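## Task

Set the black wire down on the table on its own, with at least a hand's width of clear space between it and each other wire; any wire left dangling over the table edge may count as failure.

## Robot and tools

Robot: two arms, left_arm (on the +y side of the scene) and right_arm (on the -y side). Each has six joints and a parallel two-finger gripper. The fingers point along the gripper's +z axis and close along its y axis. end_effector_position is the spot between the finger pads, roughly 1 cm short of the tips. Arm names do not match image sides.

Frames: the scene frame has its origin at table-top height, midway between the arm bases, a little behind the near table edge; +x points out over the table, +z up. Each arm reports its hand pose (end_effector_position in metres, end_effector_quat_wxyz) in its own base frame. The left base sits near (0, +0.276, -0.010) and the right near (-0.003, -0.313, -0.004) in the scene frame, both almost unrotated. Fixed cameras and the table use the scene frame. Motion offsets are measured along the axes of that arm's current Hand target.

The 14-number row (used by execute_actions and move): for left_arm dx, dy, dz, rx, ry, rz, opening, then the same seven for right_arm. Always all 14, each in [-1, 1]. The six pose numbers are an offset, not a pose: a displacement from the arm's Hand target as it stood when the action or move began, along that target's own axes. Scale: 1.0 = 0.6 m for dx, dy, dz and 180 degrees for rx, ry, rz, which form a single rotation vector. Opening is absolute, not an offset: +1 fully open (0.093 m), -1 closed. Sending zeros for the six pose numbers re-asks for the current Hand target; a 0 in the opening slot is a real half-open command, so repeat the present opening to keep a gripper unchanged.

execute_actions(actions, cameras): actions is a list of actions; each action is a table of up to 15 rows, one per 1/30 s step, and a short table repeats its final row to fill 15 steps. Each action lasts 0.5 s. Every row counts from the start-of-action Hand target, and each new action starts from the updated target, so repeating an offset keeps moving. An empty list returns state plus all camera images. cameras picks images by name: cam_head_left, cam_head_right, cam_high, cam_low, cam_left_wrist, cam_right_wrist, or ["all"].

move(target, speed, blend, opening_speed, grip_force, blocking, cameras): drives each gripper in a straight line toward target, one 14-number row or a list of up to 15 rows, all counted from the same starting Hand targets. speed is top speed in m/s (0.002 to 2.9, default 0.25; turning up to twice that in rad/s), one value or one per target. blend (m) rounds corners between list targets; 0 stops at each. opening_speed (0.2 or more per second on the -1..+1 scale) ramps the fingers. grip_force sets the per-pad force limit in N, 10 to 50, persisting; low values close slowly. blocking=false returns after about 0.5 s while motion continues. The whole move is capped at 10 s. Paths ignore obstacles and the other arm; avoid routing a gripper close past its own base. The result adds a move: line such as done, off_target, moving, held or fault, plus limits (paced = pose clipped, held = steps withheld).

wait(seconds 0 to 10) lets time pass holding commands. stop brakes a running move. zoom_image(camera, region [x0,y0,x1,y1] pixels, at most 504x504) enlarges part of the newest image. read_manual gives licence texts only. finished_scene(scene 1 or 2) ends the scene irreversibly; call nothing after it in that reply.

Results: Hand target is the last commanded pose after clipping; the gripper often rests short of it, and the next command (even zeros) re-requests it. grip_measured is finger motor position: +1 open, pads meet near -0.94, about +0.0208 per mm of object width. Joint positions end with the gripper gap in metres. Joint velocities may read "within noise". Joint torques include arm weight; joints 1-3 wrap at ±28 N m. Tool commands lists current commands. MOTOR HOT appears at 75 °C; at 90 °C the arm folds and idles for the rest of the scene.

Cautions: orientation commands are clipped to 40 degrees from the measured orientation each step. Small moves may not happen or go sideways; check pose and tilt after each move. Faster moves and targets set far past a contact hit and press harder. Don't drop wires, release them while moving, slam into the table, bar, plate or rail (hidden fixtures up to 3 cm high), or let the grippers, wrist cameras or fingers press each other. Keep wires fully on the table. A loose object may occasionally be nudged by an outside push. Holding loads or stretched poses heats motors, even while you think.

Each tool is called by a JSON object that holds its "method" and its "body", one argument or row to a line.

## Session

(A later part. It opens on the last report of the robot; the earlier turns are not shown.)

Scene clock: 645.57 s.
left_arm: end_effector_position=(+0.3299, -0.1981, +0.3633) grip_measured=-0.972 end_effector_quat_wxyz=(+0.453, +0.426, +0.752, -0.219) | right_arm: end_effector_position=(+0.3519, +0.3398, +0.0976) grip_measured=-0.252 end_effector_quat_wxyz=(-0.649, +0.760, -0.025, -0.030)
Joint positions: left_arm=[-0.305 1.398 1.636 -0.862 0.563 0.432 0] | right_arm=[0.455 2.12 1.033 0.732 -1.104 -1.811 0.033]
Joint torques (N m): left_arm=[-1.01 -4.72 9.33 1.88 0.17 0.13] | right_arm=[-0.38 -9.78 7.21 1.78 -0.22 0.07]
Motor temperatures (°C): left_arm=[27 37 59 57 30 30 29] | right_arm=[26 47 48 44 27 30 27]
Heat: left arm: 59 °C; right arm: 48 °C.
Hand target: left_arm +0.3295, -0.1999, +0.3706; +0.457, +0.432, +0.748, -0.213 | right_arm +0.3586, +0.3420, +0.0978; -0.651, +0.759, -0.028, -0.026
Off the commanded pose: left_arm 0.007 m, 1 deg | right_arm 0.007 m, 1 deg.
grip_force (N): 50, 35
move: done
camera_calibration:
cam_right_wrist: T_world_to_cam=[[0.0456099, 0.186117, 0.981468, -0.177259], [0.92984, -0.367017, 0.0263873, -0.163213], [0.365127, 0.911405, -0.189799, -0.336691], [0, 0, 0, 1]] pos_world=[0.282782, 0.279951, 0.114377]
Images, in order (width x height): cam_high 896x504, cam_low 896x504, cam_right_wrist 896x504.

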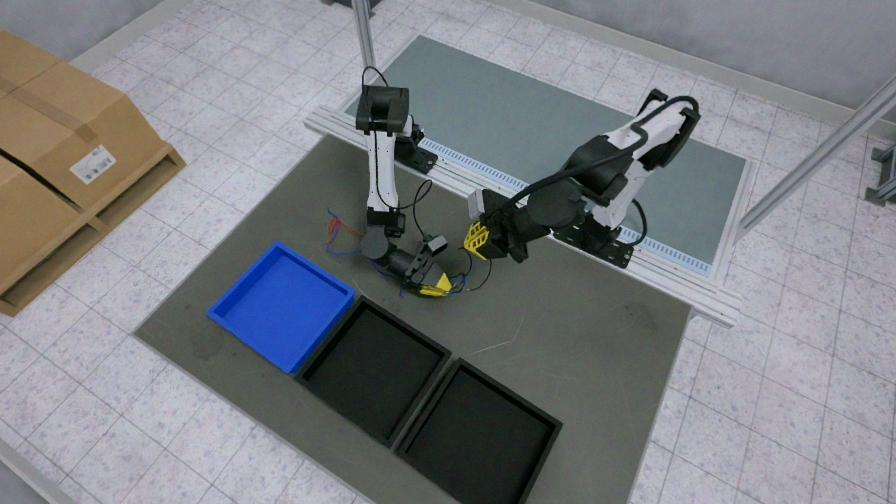

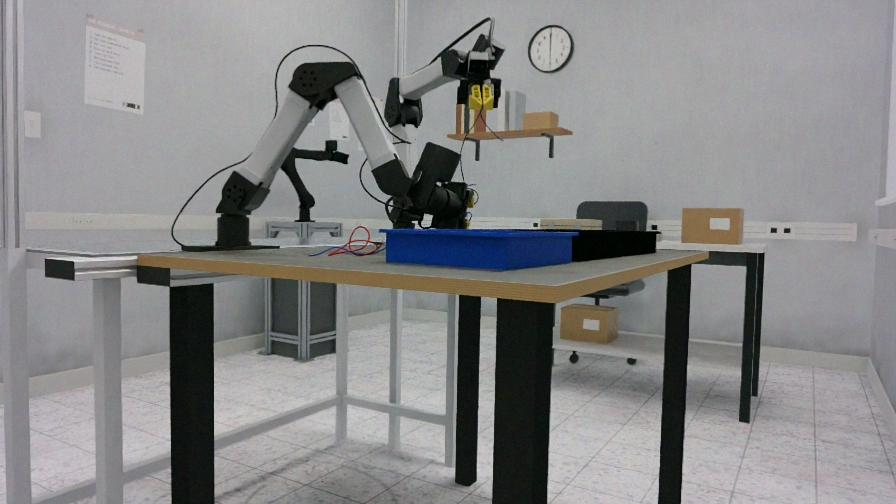

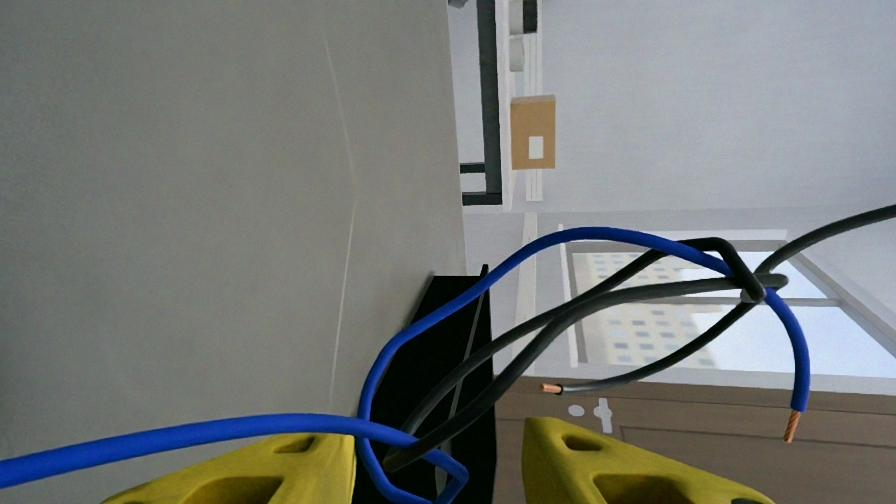

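{"method": "move", "body": {
  "target": [0,0,0,0,0,0,-1,0.022,-0.0016,0.003,0,0,0,-0.25],
  "speed": 0.05,
  "cameras": ["cam_right_wrist"]
}}

Scene clock: 663.80 s.
left_arm: end_effector_position=(+0.3299, -0.1981, +0.3633) grip_measured=-0.972 end_effector_quat_wxyz=(+0.453, +0.426, +0.752, -0.219) | right_arm: end_effector_position=(+0.3654, +0.3445, +0.1006) grip_measured=-0.252 end_effector_quat_wxyz=(-0.653, +0.757, -0.020, -0.022)
Joint positions: left_arm=[-0.305 1.398 1.636 -0.862 0.563 0.432 0] | right_arm=[0.452 2.154 1.094 0.726 -1.103 -1.81 0.033]
Joint torques (N m): left_arm=[-1.02 -4.74 9.33 1.87 0.17 0.13] | right_arm=[-0.85 -10.18 7.41 1.51 -0.3 -0.02]
Motor temperatures (°C): left_arm=[27 37 59 57 30 30 29] | right_arm=[26 46 47 44 27 30 27]
Heat: left arm: 59 °C; right arm: 47 °C.
Hand target: left_arm +0.3295, -0.1999, +0.3706; +0.457, +0.432, +0.748, -0.213 | right_arm +0.3718, +0.3437, +0.0974; -0.651, +0.759, -0.028, -0.026
Off the commanded pose: left_arm 0.007 m, 1 deg | right_arm 0.007 m, 1 deg.
grip_force (N): 50, 35
move: done
camera_calibration:
cam_right_wrist: T_world_to_cam=[[0.0270269, 0.176594, 0.983913, -0.171933], [0.927751, -0.370931, 0.0410909, -0.17357], [0.37222, 0.911715, -0.17386, -0.34973], [0, 0, 0, 1]] pos_world=[0.295853, 0.284834, 0.115495]
Images, in order (width x height): cam_right_wrist 896x504.

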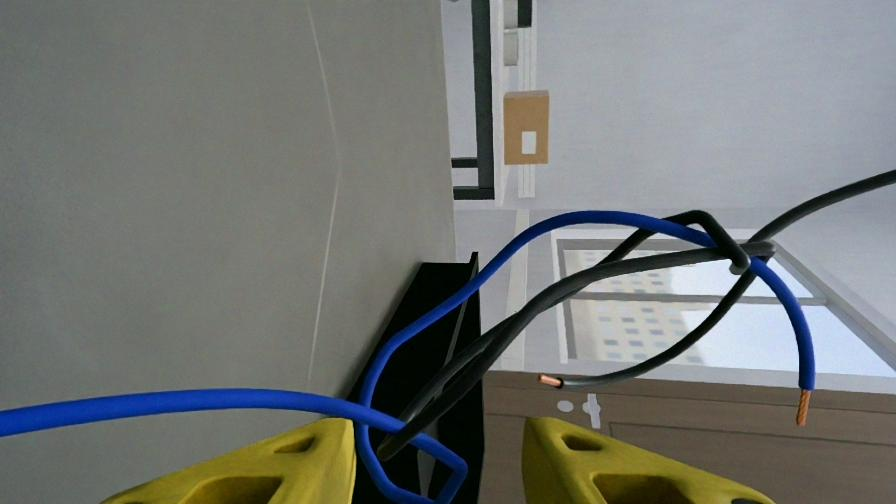

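{"method": "execute_actions", "body": {
  "actions": [],
  "cameras": ["cam_low","cam_high","cam_right_wrist"]
}}

{"method": "zoom_image", "body": {
  "camera": "cam_low",
  "region": [440, 180, 500, 240]
}}

{"method": "zoom_image", "body": {
  "camera": "cam_high",
  "region": [420, 250, 490, 310]
}}

{"method": "zoom_image", "body": {
  "camera": "cam_right_wrist",
  "region": [320, 370, 560, 504]
}}

Scene clock: 675.63 s.
left_arm: end_effector_position=(+0.3299, -0.1981, +0.3633) grip_measured=-0.972 end_effector_quat_wxyz=(+0.453, +0.426, +0.752, -0.219) | right_arm: end_effector_position=(+0.3654, +0.3445, +0.1005) grip_measured=-0.252 end_effector_quat_wxyz=(-0.652, +0.757, -0.020, -0.022)
Joint positions: left_arm=[-0.305 1.398 1.636 -0.862 0.563 0.432 0] | right_arm=[0.452 2.154 1.094 0.726 -1.103 -1.81 0.033]
Joint velocities: within noise
Joint torques (N m): left_arm=[-1.02 -4.72 9.32 1.88 0.17 0.13] | right_arm=[-0.85 -10.1 7.42 1.51 -0.31 -0.03]
Motor temperatures (°C): left_arm=[27 37 59 57 30 30 29] | right_arm=[26 46 47 44 27 30 27]
Heat: left arm: 59 °C; right arm: 47 °C.
Hand target: left_arm +0.3295, -0.1999, +0.3706; +0.457, +0.432, +0.748, -0.213 | right_arm +0.3718, +0.3437, +0.0974; -0.650, +0.759, -0.028, -0.027
Tool commands: left_gripper/opening=-1.0 right_gripper/opening=-0.25
Off the commanded pose: left_arm 0.007 m, 1 deg | right_arm 0.007 m, 1 deg.
grip_force (N): 50, 35
camera_calibration:
cam_right_wrist: T_world_to_cam=[[0.0277214, 0.17692, 0.983835, -0.172123], [0.927786, -0.370901, 0.0405559, -0.173524], [0.37208, 0.911664, -0.174426, -0.349627], [0, 0, 0, 1]] pos_world=[0.295854, 0.284834, 0.115394]
Images, in order (width x height): cam_high 896x504, cam_low 896x504, cam_right_wrist 896x504.

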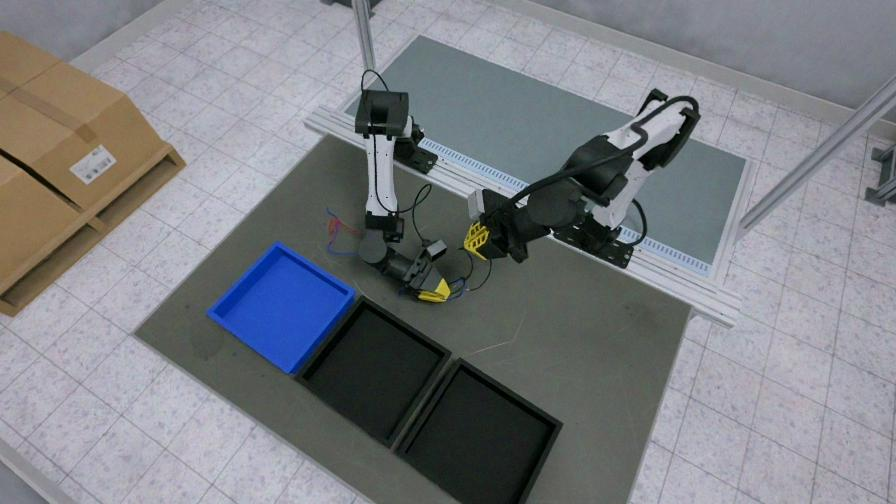

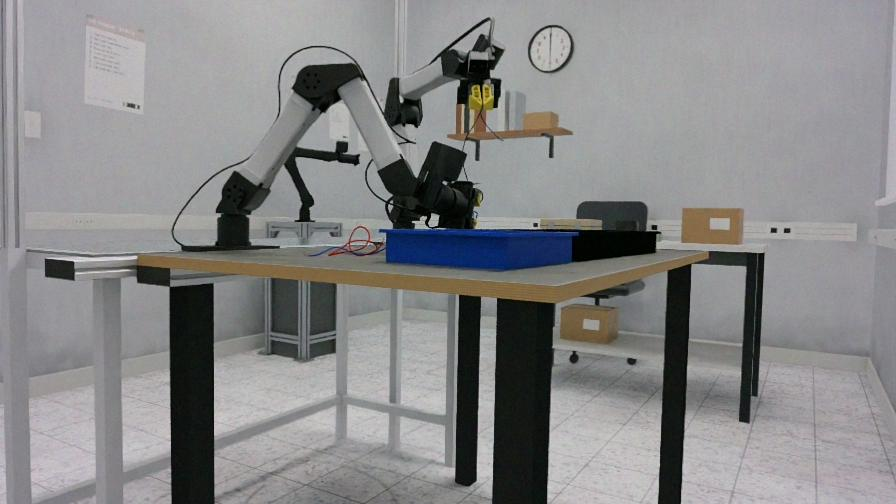

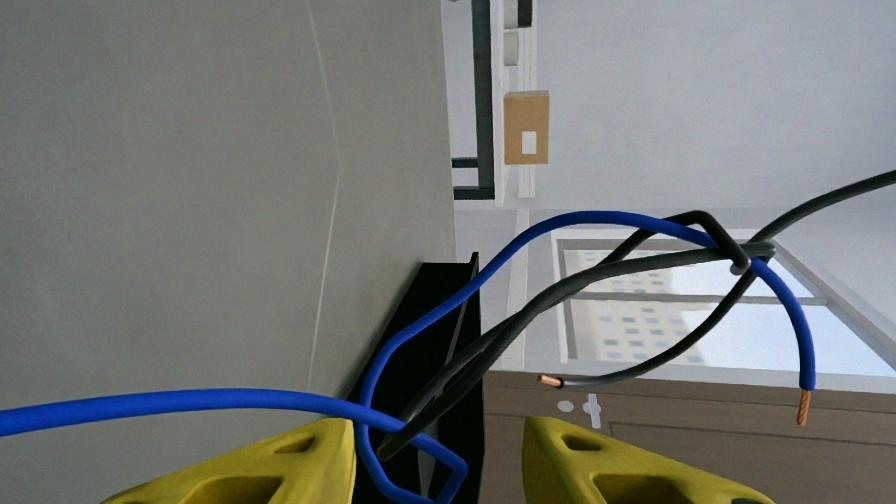

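Scaled by 8.400.

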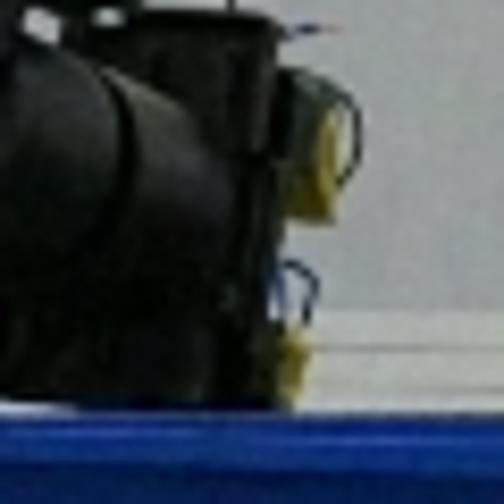

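Scaled by 7.200.

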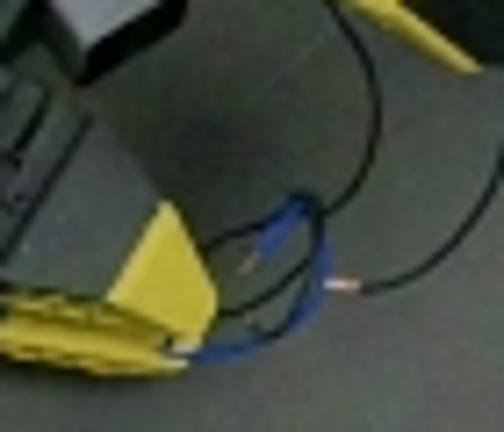

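Scaled by 2.100.

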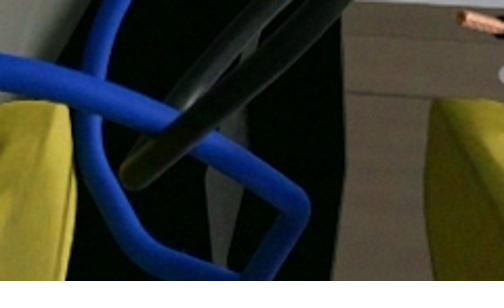

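{"method": "move", "body": {
  "target": [
    [0,0,0,0,0,0,-1,0.0012,0.0148,0.0023,0,0,0,-0.25],
    [0,0,0,0,0,0,-1,0.0162,0.0126,0.0089,0,0,0,-0.25]
  ],
  "speed": 0.05,
  "cameras": ["cam_low","cam_high","cam_right_wrist"]
}}

{"method": "zoom_image", "body": {
  "camera": "cam_low",
  "region": [440, 180, 500, 240]
}}

{"method": "zoom_image", "body": {
  "camera": "cam_high",
  "region": [420, 250, 490, 310]
}}

Scene clock: 691.50 s.
left_arm: end_effector_position=(+0.3299, -0.1981, +0.3633) grip_measured=-0.972 end_effector_quat_wxyz=(+0.453, +0.426, +0.752, -0.219) | right_arm: end_effector_position=(+0.3745, +0.3489, +0.0919) grip_measured=-0.252 end_effector_quat_wxyz=(-0.652, +0.758, -0.021, -0.023)
Joint positions: left_arm=[-0.305 1.398 1.636 -0.862 0.563 0.432 0] | right_arm=[0.452 2.204 1.141 0.726 -1.103 -1.81 0.033]
Joint torques (N m): left_arm=[-1.01 -4.74 9.33 1.87 0.17 0.13] | right_arm=[-0.8 -10.45 7.39 1.55 -0.3 -0.02]
Motor temperatures (°C): left_arm=[27 37 59 57 30 30 29] | right_arm=[26 46 47 44 27 30 27]
Heat: left arm: 59 °C; right arm: 47 °C.
Hand target: left_arm +0.3295, -0.1999, +0.3706; +0.457, +0.432, +0.748, -0.213 | right_arm +0.3809, +0.3478, +0.0885; -0.651, +0.759, -0.028, -0.026
Off the commanded pose: left_arm 0.007 m, 1 deg | right_arm 0.007 m, 1 deg.
grip_force (N): 50, 35
move: done
camera_calibration:
cam_right_wrist: T_world_to_cam=[[0.0303773, 0.178207, 0.983524, -0.166135], [0.927893, -0.37085, 0.0385359, -0.179832], [0.371607, 0.911435, -0.176622, -0.358029], [0, 0, 0, 1]] pos_world=[0.304958, 0.289236, 0.107092]
Images, in order (width x height): cam_high 896x504, cam_low 896x504, cam_right_wrist 896x504.

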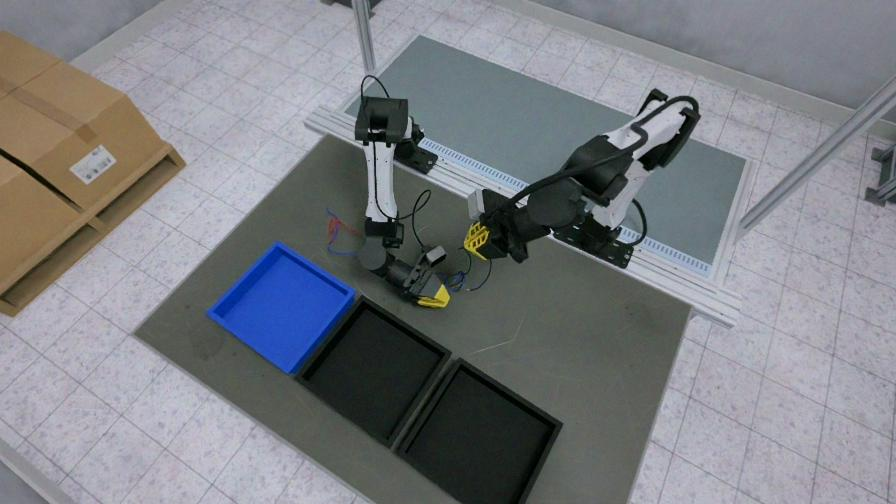

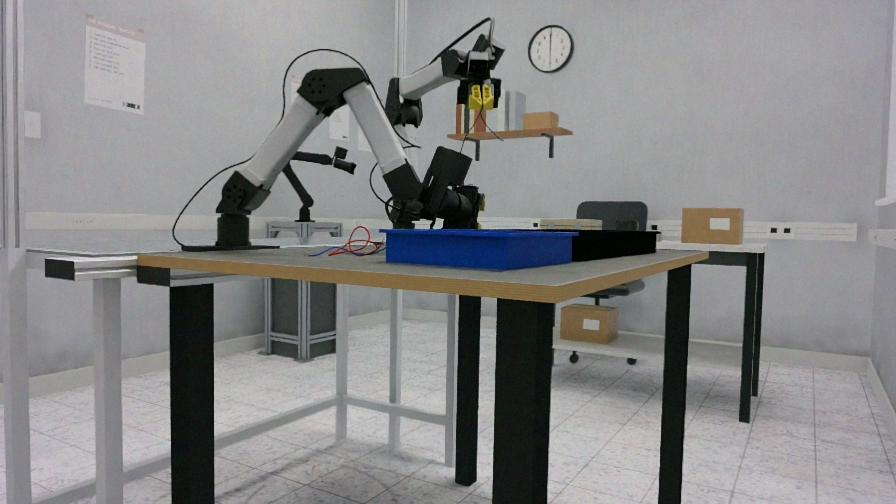

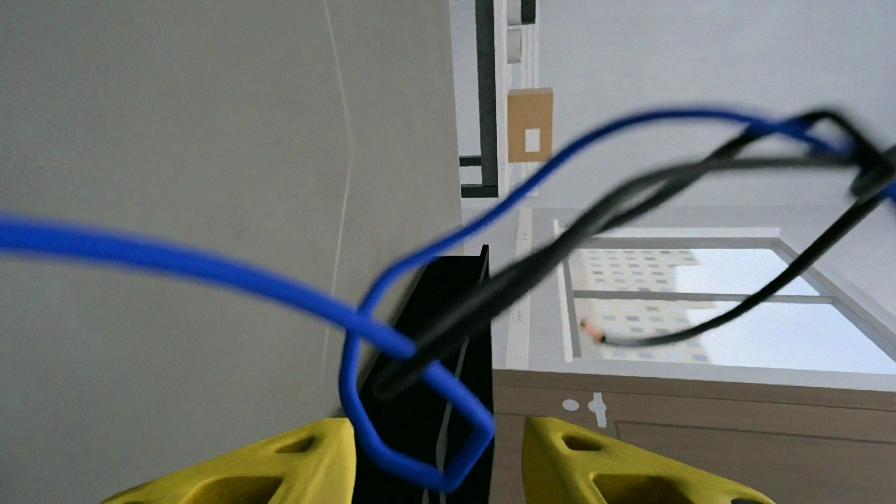

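Scaled by 8.400.

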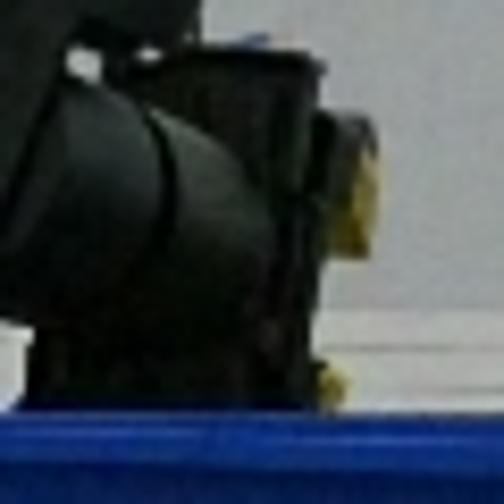

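Scaled by 7.200.

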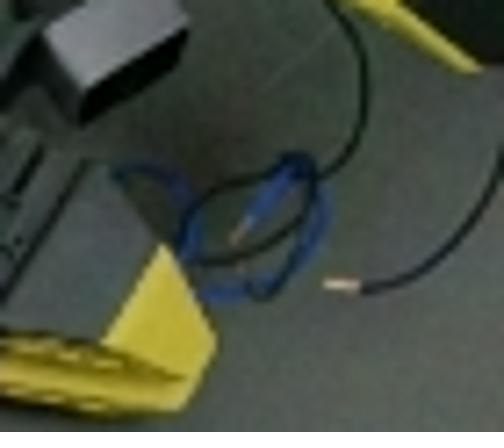

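{"method": "wait", "body": {
  "seconds": 1.0,
  "cameras": ["cam_right_wrist","cam_low","cam_high"]
}}

{"method": "zoom_image", "body": {
  "camera": "cam_high",
  "region": [420, 250, 490, 310]
}}

Scene clock: 695.40 s.
left_arm: end_effector_position=(+0.3299, -0.1981, +0.3633) grip_measured=-0.972 end_effector_quat_wxyz=(+0.453, +0.426, +0.752, -0.219) | right_arm: end_effector_position=(+0.3745, +0.3489, +0.0919) grip_measured=-0.252 end_effector_quat_wxyz=(-0.652, +0.758, -0.021, -0.023)
Joint positions: left_arm=[-0.305 1.398 1.636 -0.862 0.563 0.432 0] | right_arm=[0.452 2.204 1.141 0.726 -1.103 -1.81 0.033]
Joint torques (N m): left_arm=[-1.02 -4.72 9.32 1.87 0.17 0.13] | right_arm=[-0.92 -10.44 7.42 1.57 -0.32 -0.03]
Motor temperatures (°C): left_arm=[27 37 60 57 30 30 29] | right_arm=[26 47 48 44 27 30 27]
Heat: left arm: 60 °C; right arm: 48 °C.
Hand target: left_arm +0.3295, -0.1999, +0.3706; +0.457, +0.432, +0.748, -0.213 | right_arm +0.3809, +0.3478, +0.0885; -0.651, +0.759, -0.028, -0.026
Tool commands: left_gripper/opening=-1.0 right_gripper/opening=-0.25
Off the commanded pose: left_arm 0.007 m, 1 deg | right_arm 0.007 m, 1 deg.
grip_force (N): 50, 35
wait: 1.00 s; at rest from the start
camera_calibration:
cam_right_wrist: T_world_to_cam=[[0.0303773, 0.178207, 0.983524, -0.166135], [0.927893, -0.37085, 0.0385359, -0.179832], [0.371607, 0.911435, -0.176622, -0.358029], [0, 0, 0, 1]] pos_world=[0.304958, 0.289236, 0.107092]
Images, in order (width x height): cam_high 896x504, cam_low 896x504, cam_right_wrist 896x504.

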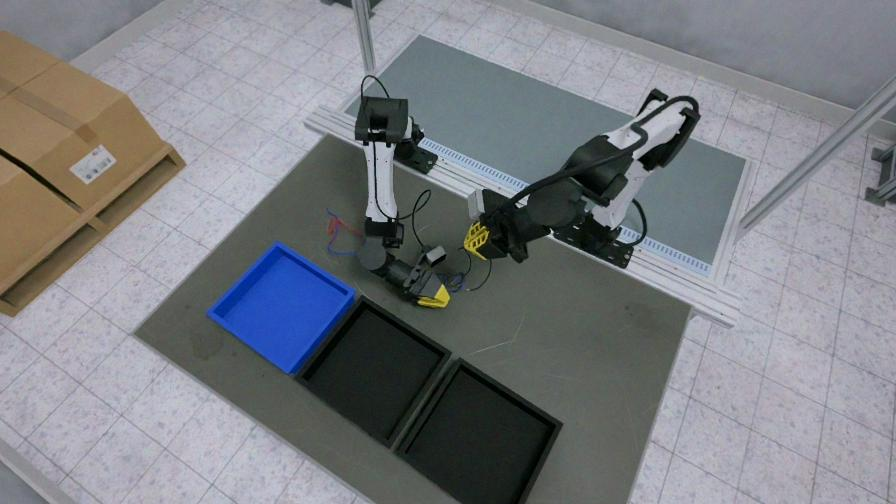

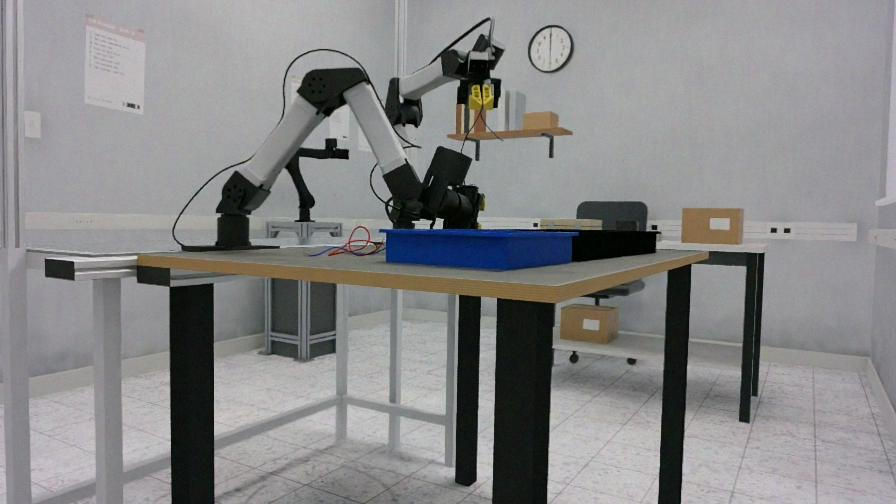

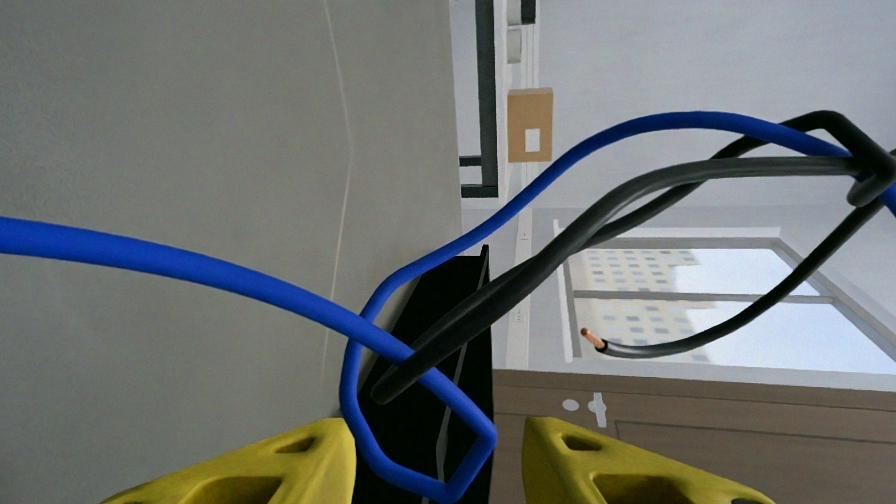

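Scaled by 7.200.

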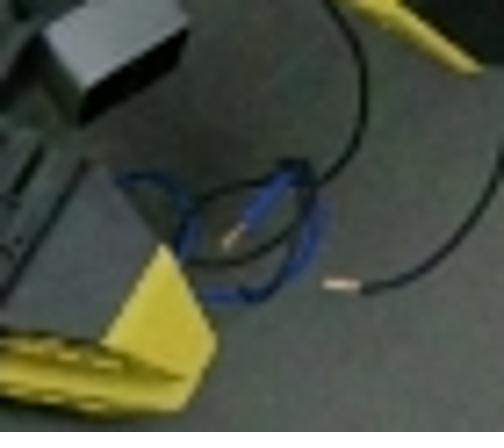

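{"method": "move", "body": {
  "target": [0,0,0,0,0,0,-1,0,0,0,0,0,0,-1],
  "opening_speed": 0.5,
  "cameras": ["cam_low","cam_high","cam_right_wrist"]
}}

{"method": "zoom_image", "body": {
  "camera": "cam_right_wrist",
  "region": [280, 204, 620, 504]
}}

Scene clock: 705.13 s.
left_arm: end_effector_position=(+0.3299, -0.1981, +0.3633) grip_measured=-0.972 end_effector_quat_wxyz=(+0.453, +0.426, +0.752, -0.219) | right_arm: end_effector_position=(+0.3745, +0.3489, +0.0919) grip_measured=-0.976 end_effector_quat_wxyz=(-0.652, +0.758, -0.021, -0.023)
Joint positions: left_arm=[-0.305 1.398 1.636 -0.862 0.563 0.432 0] | right_arm=[0.452 2.204 1.141 0.726 -1.103 -1.81 0]
Joint torques (N m): left_arm=[-1.02 -4.75 9.31 1.87 0.17 0.13] | right_arm=[-0.96 -10.48 7.34 1.56 -0.33 -0.02]
Motor temperatures (°C): left_arm=[27 37 60 57 30 30 29] | right_arm=[26 47 49 44 27 30 27]
Heat: left arm: 60 °C; right arm: 49 °C.
Hand target: left_arm +0.3295, -0.1999, +0.3706; +0.457, +0.432, +0.748, -0.213 | right_arm +0.3809, +0.3478, +0.0885; -0.651, +0.759, -0.028, -0.026
Off the commanded pose: left_arm 0.007 m, 1 deg | right_arm 0.007 m, 1 deg.
grip_force (N): 50, 35
move: done
camera_calibration:
cam_right_wrist: T_world_to_cam=[[0.0303773, 0.178207, 0.983524, -0.166135], [0.927893, -0.37085, 0.0385359, -0.179832], [0.371607, 0.911435, -0.176622, -0.358029], [0, 0, 0, 1]] pos_world=[0.304958, 0.289236, 0.107092]
Images, in order (width x height): cam_high 896x504, cam_low 896x504, cam_right_wrist 896x504.

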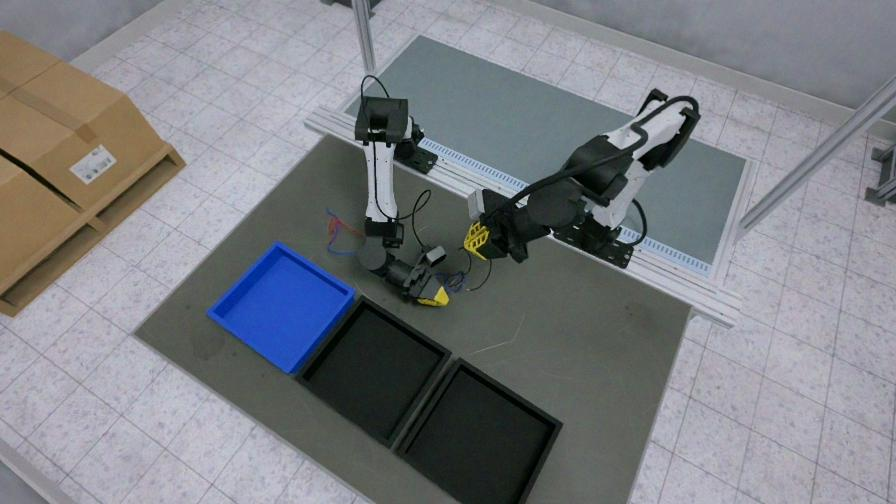

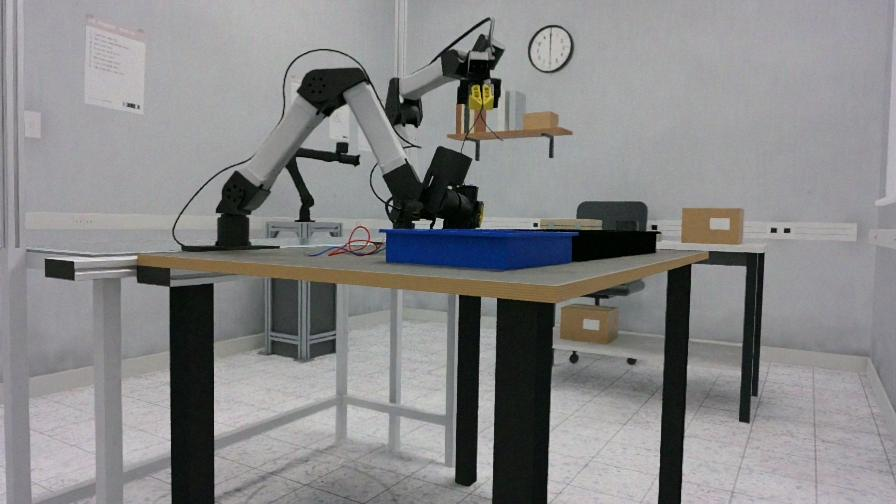

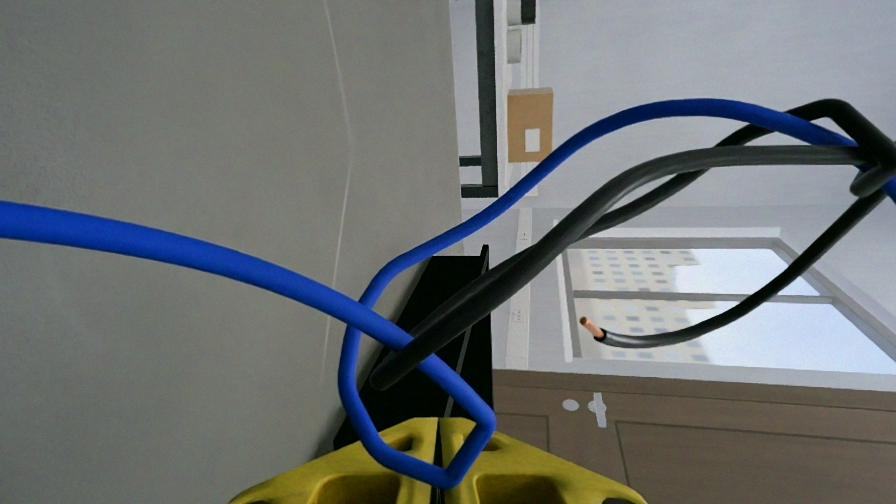

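Scaled by 1.482.

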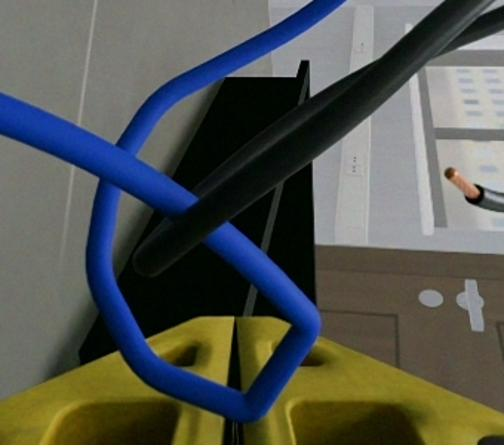

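{"method": "move", "body": {
  "target": [
    [0,0,0,0,0,0,-1,0.0006,0.0126,-0.0824,0,0,0,-1],
    [0,0,0,0,0,0,-1,-0.0268,0.0147,-0.0824,0,0,0,-0.25]
  ],
  "speed": 0.1,
  "cameras": ["cam_low","cam_high","cam_right_wrist"]
}}

{"method": "zoom_image", "body": {
  "camera": "cam_low",
  "region": [440, 180, 500, 240]
}}

{"method": "zoom_image", "body": {
  "camera": "cam_high",
  "region": [420, 250, 490, 310]
}}

Scene clock: 719.07 s.
left_arm: end_effector_position=(+0.3299, -0.1981, +0.3633) grip_measured=-0.972 end_effector_quat_wxyz=(+0.453, +0.426, +0.752, -0.219) | right_arm: end_effector_position=(+0.3657, +0.2981, +0.0772) grip_measured=-0.252 end_effector_quat_wxyz=(-0.647, +0.761, -0.035, -0.036)
Joint positions: left_arm=[-0.305 1.398 1.636 -0.862 0.563 0.432 0] | right_arm=[0.345 2.156 1.023 0.673 -1.2 -1.903 0.033]
Joint torques (N m): left_arm=[-1.01 -4.74 9.33 1.87 0.17 0.13] | right_arm=[-0.16 -14.15 4.21 1.65 -0.34 -0.03]
Motor temperatures (°C): left_arm=[27 37 60 57 30 30 29] | right_arm=[26 47 49 44 27 30 27]
Heat: left arm: 60 °C; right arm: 49 °C.
Hand target: left_arm +0.3295, -0.1999, +0.3706; +0.457, +0.432, +0.748, -0.213 | right_arm +0.3643, +0.2978, +0.0885; -0.651, +0.759, -0.028, -0.026
Off the commanded pose: left_arm 0.007 m, 1 deg | right_arm 0.011 m, 1 deg.
grip_force (N): 50, 35
move: off_target (right_arm); target 2's new opening was sent with right_arm's hand 0.012 m and 1 deg from that target
camera_calibration:
cam_right_wrist: T_world_to_cam=[[0.0668498, 0.190105, 0.979485, -0.158926], [0.927516, -0.373669, 0.00922115, -0.186735], [0.367756, 0.907872, -0.201305, -0.306664], [0, 0, 0, 1]] pos_world=[0.296602, 0.238847, 0.0956544]
Images, in order (width x height): cam_high 896x504, cam_low 896x504, cam_right_wrist 896x504.

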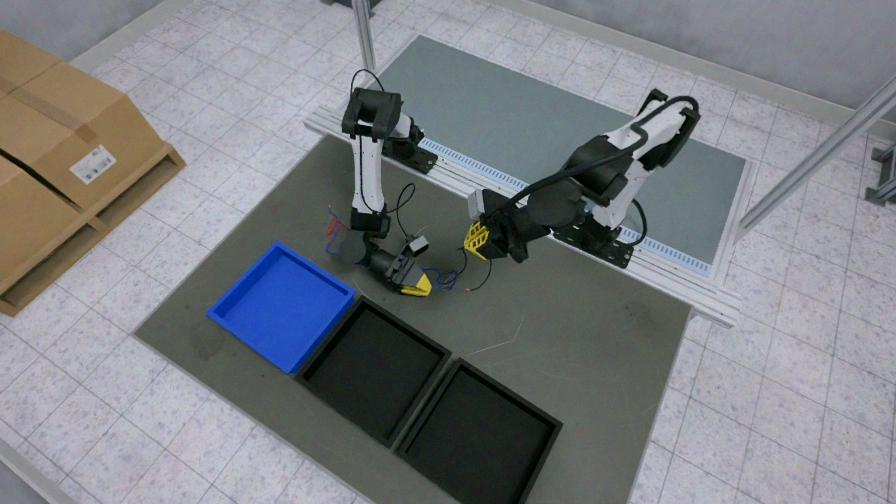

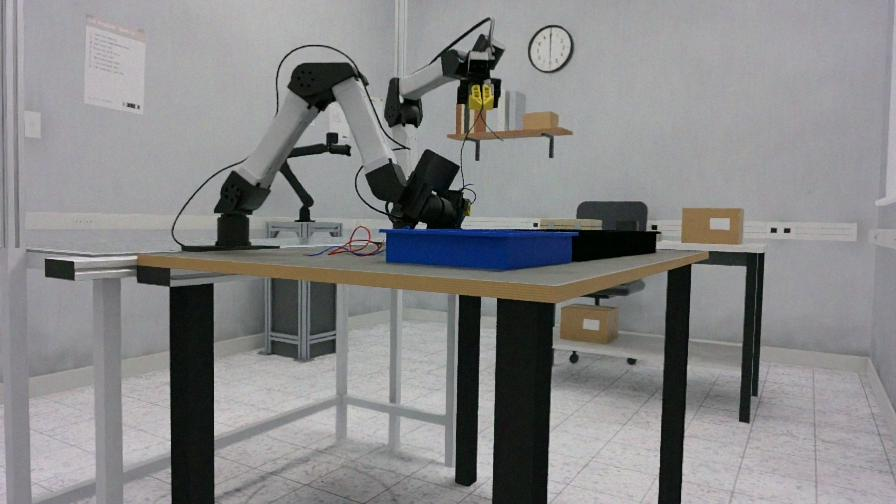

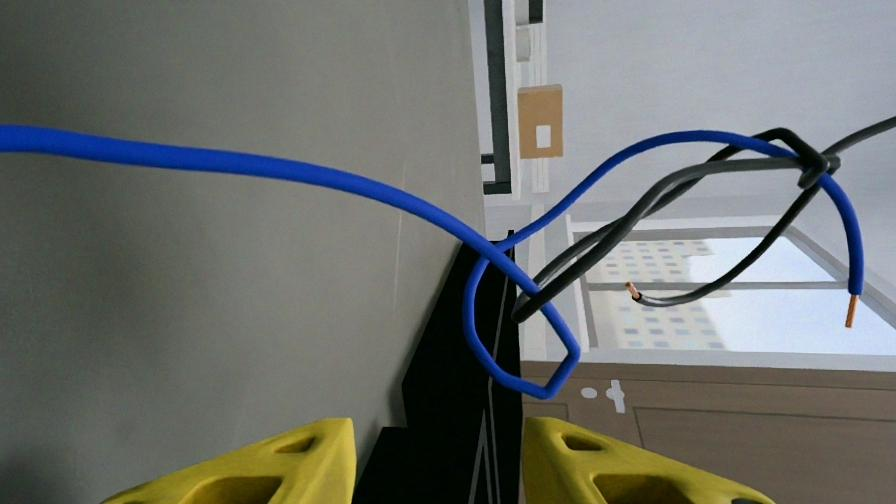

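Scaled by 8.400.

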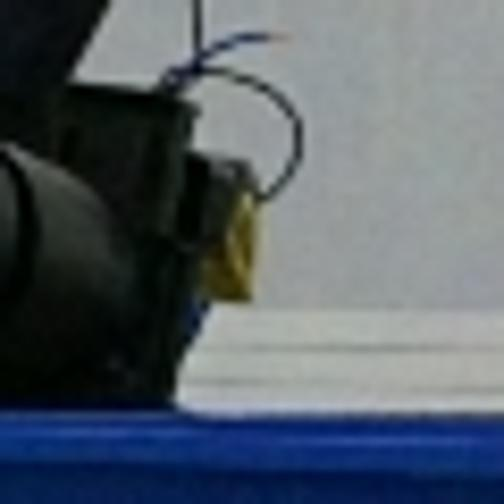

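Scaled by 7.200.

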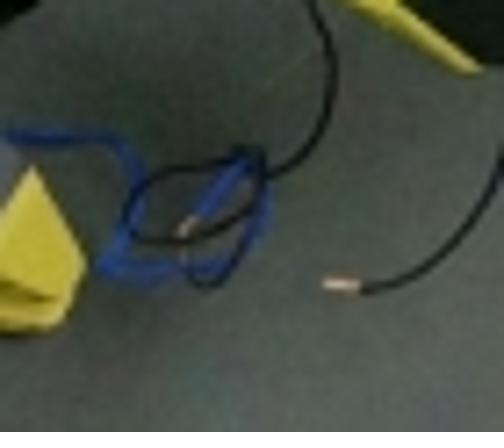

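{"method": "move", "body": {
  "target": [
    [0,0,0,0,0,0,-1,-0.0109,-0.0115,-0.0019,0,0,0,-0.25],
    [0,0,0,0,0,0,-1,-0.0112,-0.0152,0.022,0,0,0,-0.25]
  ],
  "speed": 0.05,
  "cameras": ["cam_low","cam_high","cam_right_wrist"]
}}

{"method": "zoom_image", "body": {
  "camera": "cam_high",
  "region": [420, 250, 490, 310]
}}

Scene clock: 734.80 s.
left_arm: end_effector_position=(+0.3299, -0.1981, +0.3633) grip_measured=-0.972 end_effector_quat_wxyz=(+0.453, +0.426, +0.752, -0.219) | right_arm: end_effector_position=(+0.3547, +0.3121, +0.0880) grip_measured=-0.252 end_effector_quat_wxyz=(-0.647, +0.761, -0.029, -0.035)
Joint positions: left_arm=[-0.305 1.398 1.636 -0.862 0.563 0.432 0] | right_arm=[0.388 2.118 1.001 0.697 -1.168 -1.868 0.033]
Joint torques (N m): left_arm=[-1.02 -4.74 9.31 1.87 0.17 0.13] | right_arm=[-0.4 -12.29 5.65 1.71 -0.25 0.06]
Motor temperatures (°C): left_arm=[27 37 60 57 30 30 29] | right_arm=[26 48 47 43 27 30 27]
Heat: left arm: 60 °C; right arm: 48 °C.
Hand target: left_arm +0.3295, -0.1999, +0.3706; +0.457, +0.432, +0.748, -0.213 | right_arm +0.3583, +0.3123, +0.0960; -0.650, +0.759, -0.028, -0.026
Off the commanded pose: left_arm 0.007 m, 1 deg | right_arm 0.009 m, 1 deg.
grip_force (N): 50, 35
move: done
camera_calibration:
cam_right_wrist: T_world_to_cam=[[0.0574522, 0.189507, 0.980197, -0.168003], [0.930432, -0.366104, 0.0162457, -0.175469], [0.361933, 0.911073, -0.197357, -0.312443], [0, 0, 0, 1]] pos_world=[0.285998, 0.252256, 0.105864]
Images, in order (width x height): cam_high 896x504, cam_low 896x504, cam_right_wrist 896x504.

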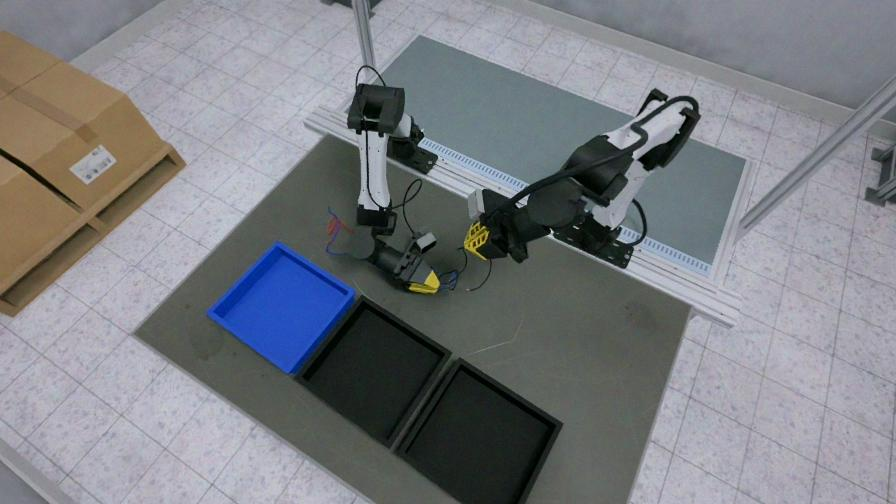

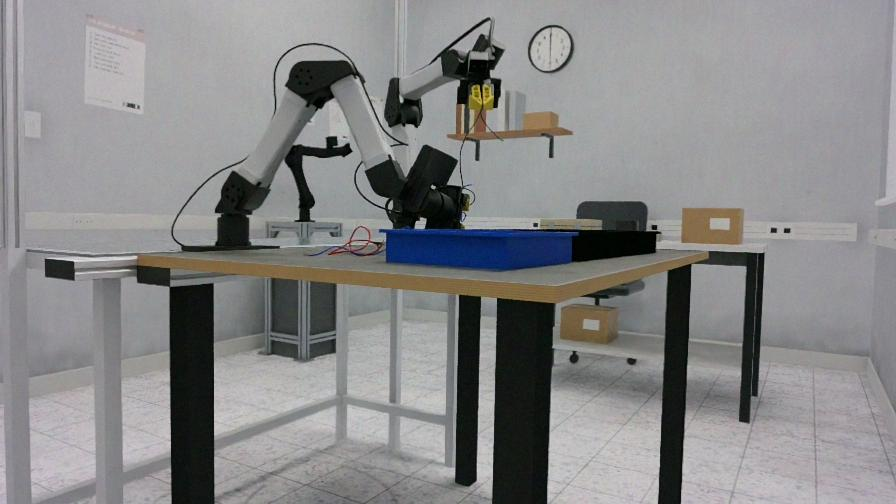

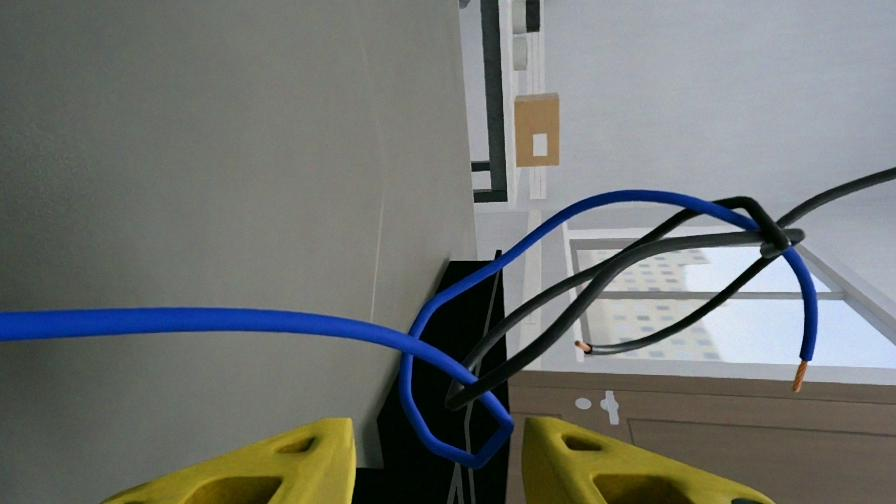

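Scaled by 7.200.

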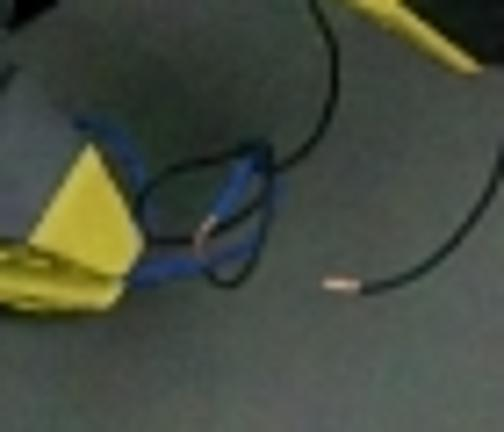

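{"method": "move", "body": {
  "target": [0,0,0,0,0,0,-1,0,0,0,0,0,0,-1],
  "opening_speed": 0.5,
  "cameras": ["cam_low","cam_high","cam_right_wrist"]
}}

{"method": "zoom_image", "body": {
  "camera": "cam_right_wrist",
  "region": [280, 204, 620, 504]
}}

Scene clock: 744.40 s.
left_arm: end_effector_position=(+0.3299, -0.1981, +0.3633) grip_measured=-0.972 end_effector_quat_wxyz=(+0.453, +0.426, +0.752, -0.219) | right_arm: end_effector_position=(+0.3549, +0.3122, +0.0881) grip_measured=-0.976 end_effector_quat_wxyz=(-0.647, +0.761, -0.029, -0.035)
Joint positions: left_arm=[-0.305 1.398 1.636 -0.862 0.563 0.432 0] | right_arm=[0.388 2.118 1.001 0.698 -1.167 -1.868 0]
Joint torques (N m): left_arm=[-0.99 -4.74 9.33 1.88 0.17 0.13] | right_arm=[-0.38 -12.23 5.63 1.69 -0.28 0.04]
Motor temperatures (°C): left_arm=[27 37 60 57 30 30 29] | right_arm=[26 47 47 43 27 30 27]
Heat: left arm: 60 °C; right arm: 47 °C.
Hand target: left_arm +0.3295, -0.1999, +0.3706; +0.457, +0.432, +0.748, -0.213 | right_arm +0.3583, +0.3123, +0.0960; -0.650, +0.759, -0.028, -0.026
Off the commanded pose: left_arm 0.007 m, 1 deg | right_arm 0.009 m, 1 deg.
grip_force (N): 50, 35
move: done
camera_calibration:
cam_right_wrist: T_world_to_cam=[[0.057124, 0.189369, 0.980243, -0.168002], [0.930118, -0.366883, 0.0166736, -0.175285], [0.362792, 0.910789, -0.197093, -0.312751], [0, 0, 0, 1]] pos_world=[0.286097, 0.252355, 0.105965]
Images, in order (width x height): cam_high 896x504, cam_low 896x504, cam_right_wrist 896x504.

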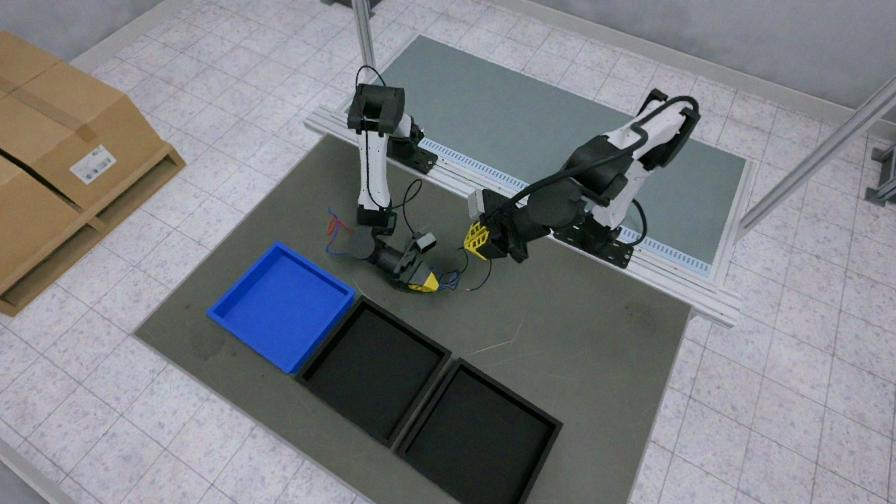

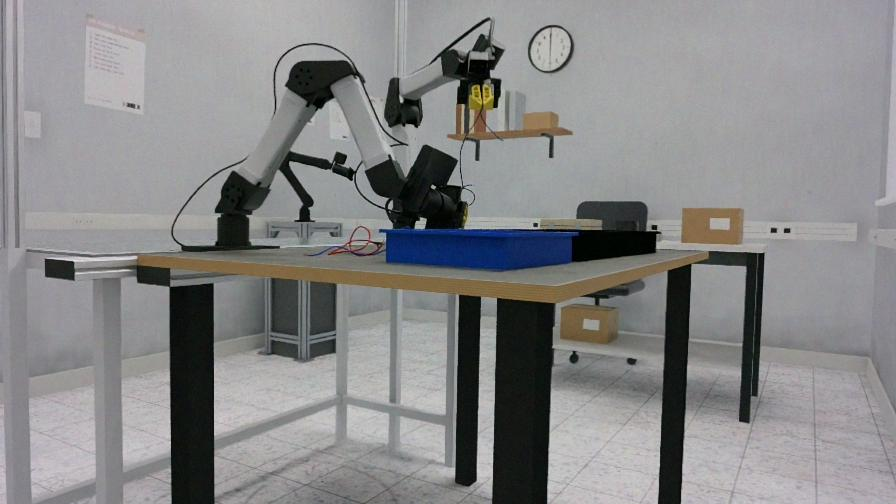

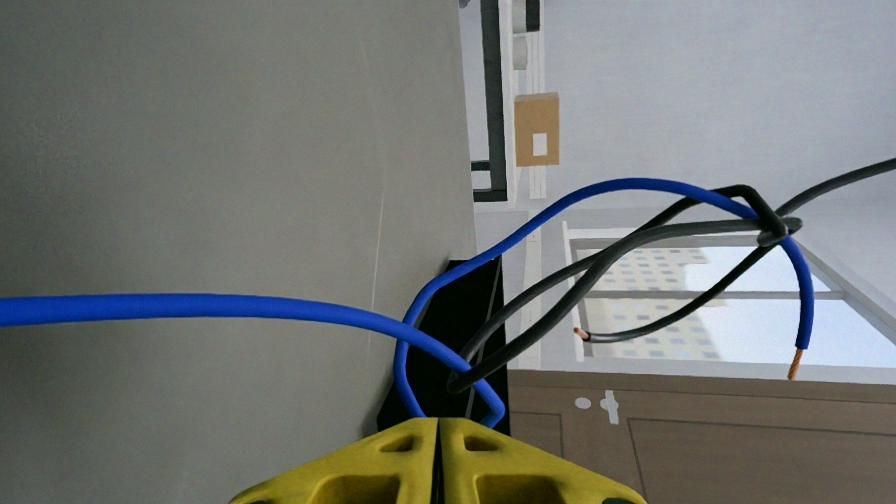

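Scaled by 1.482.

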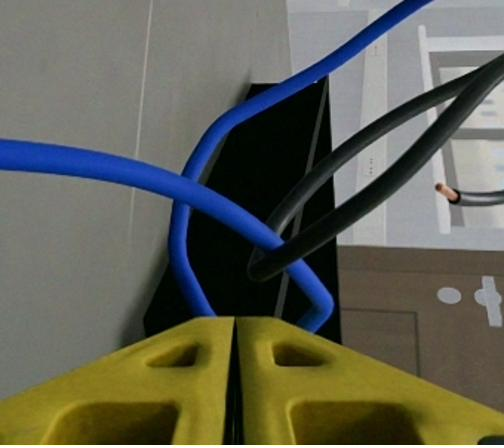

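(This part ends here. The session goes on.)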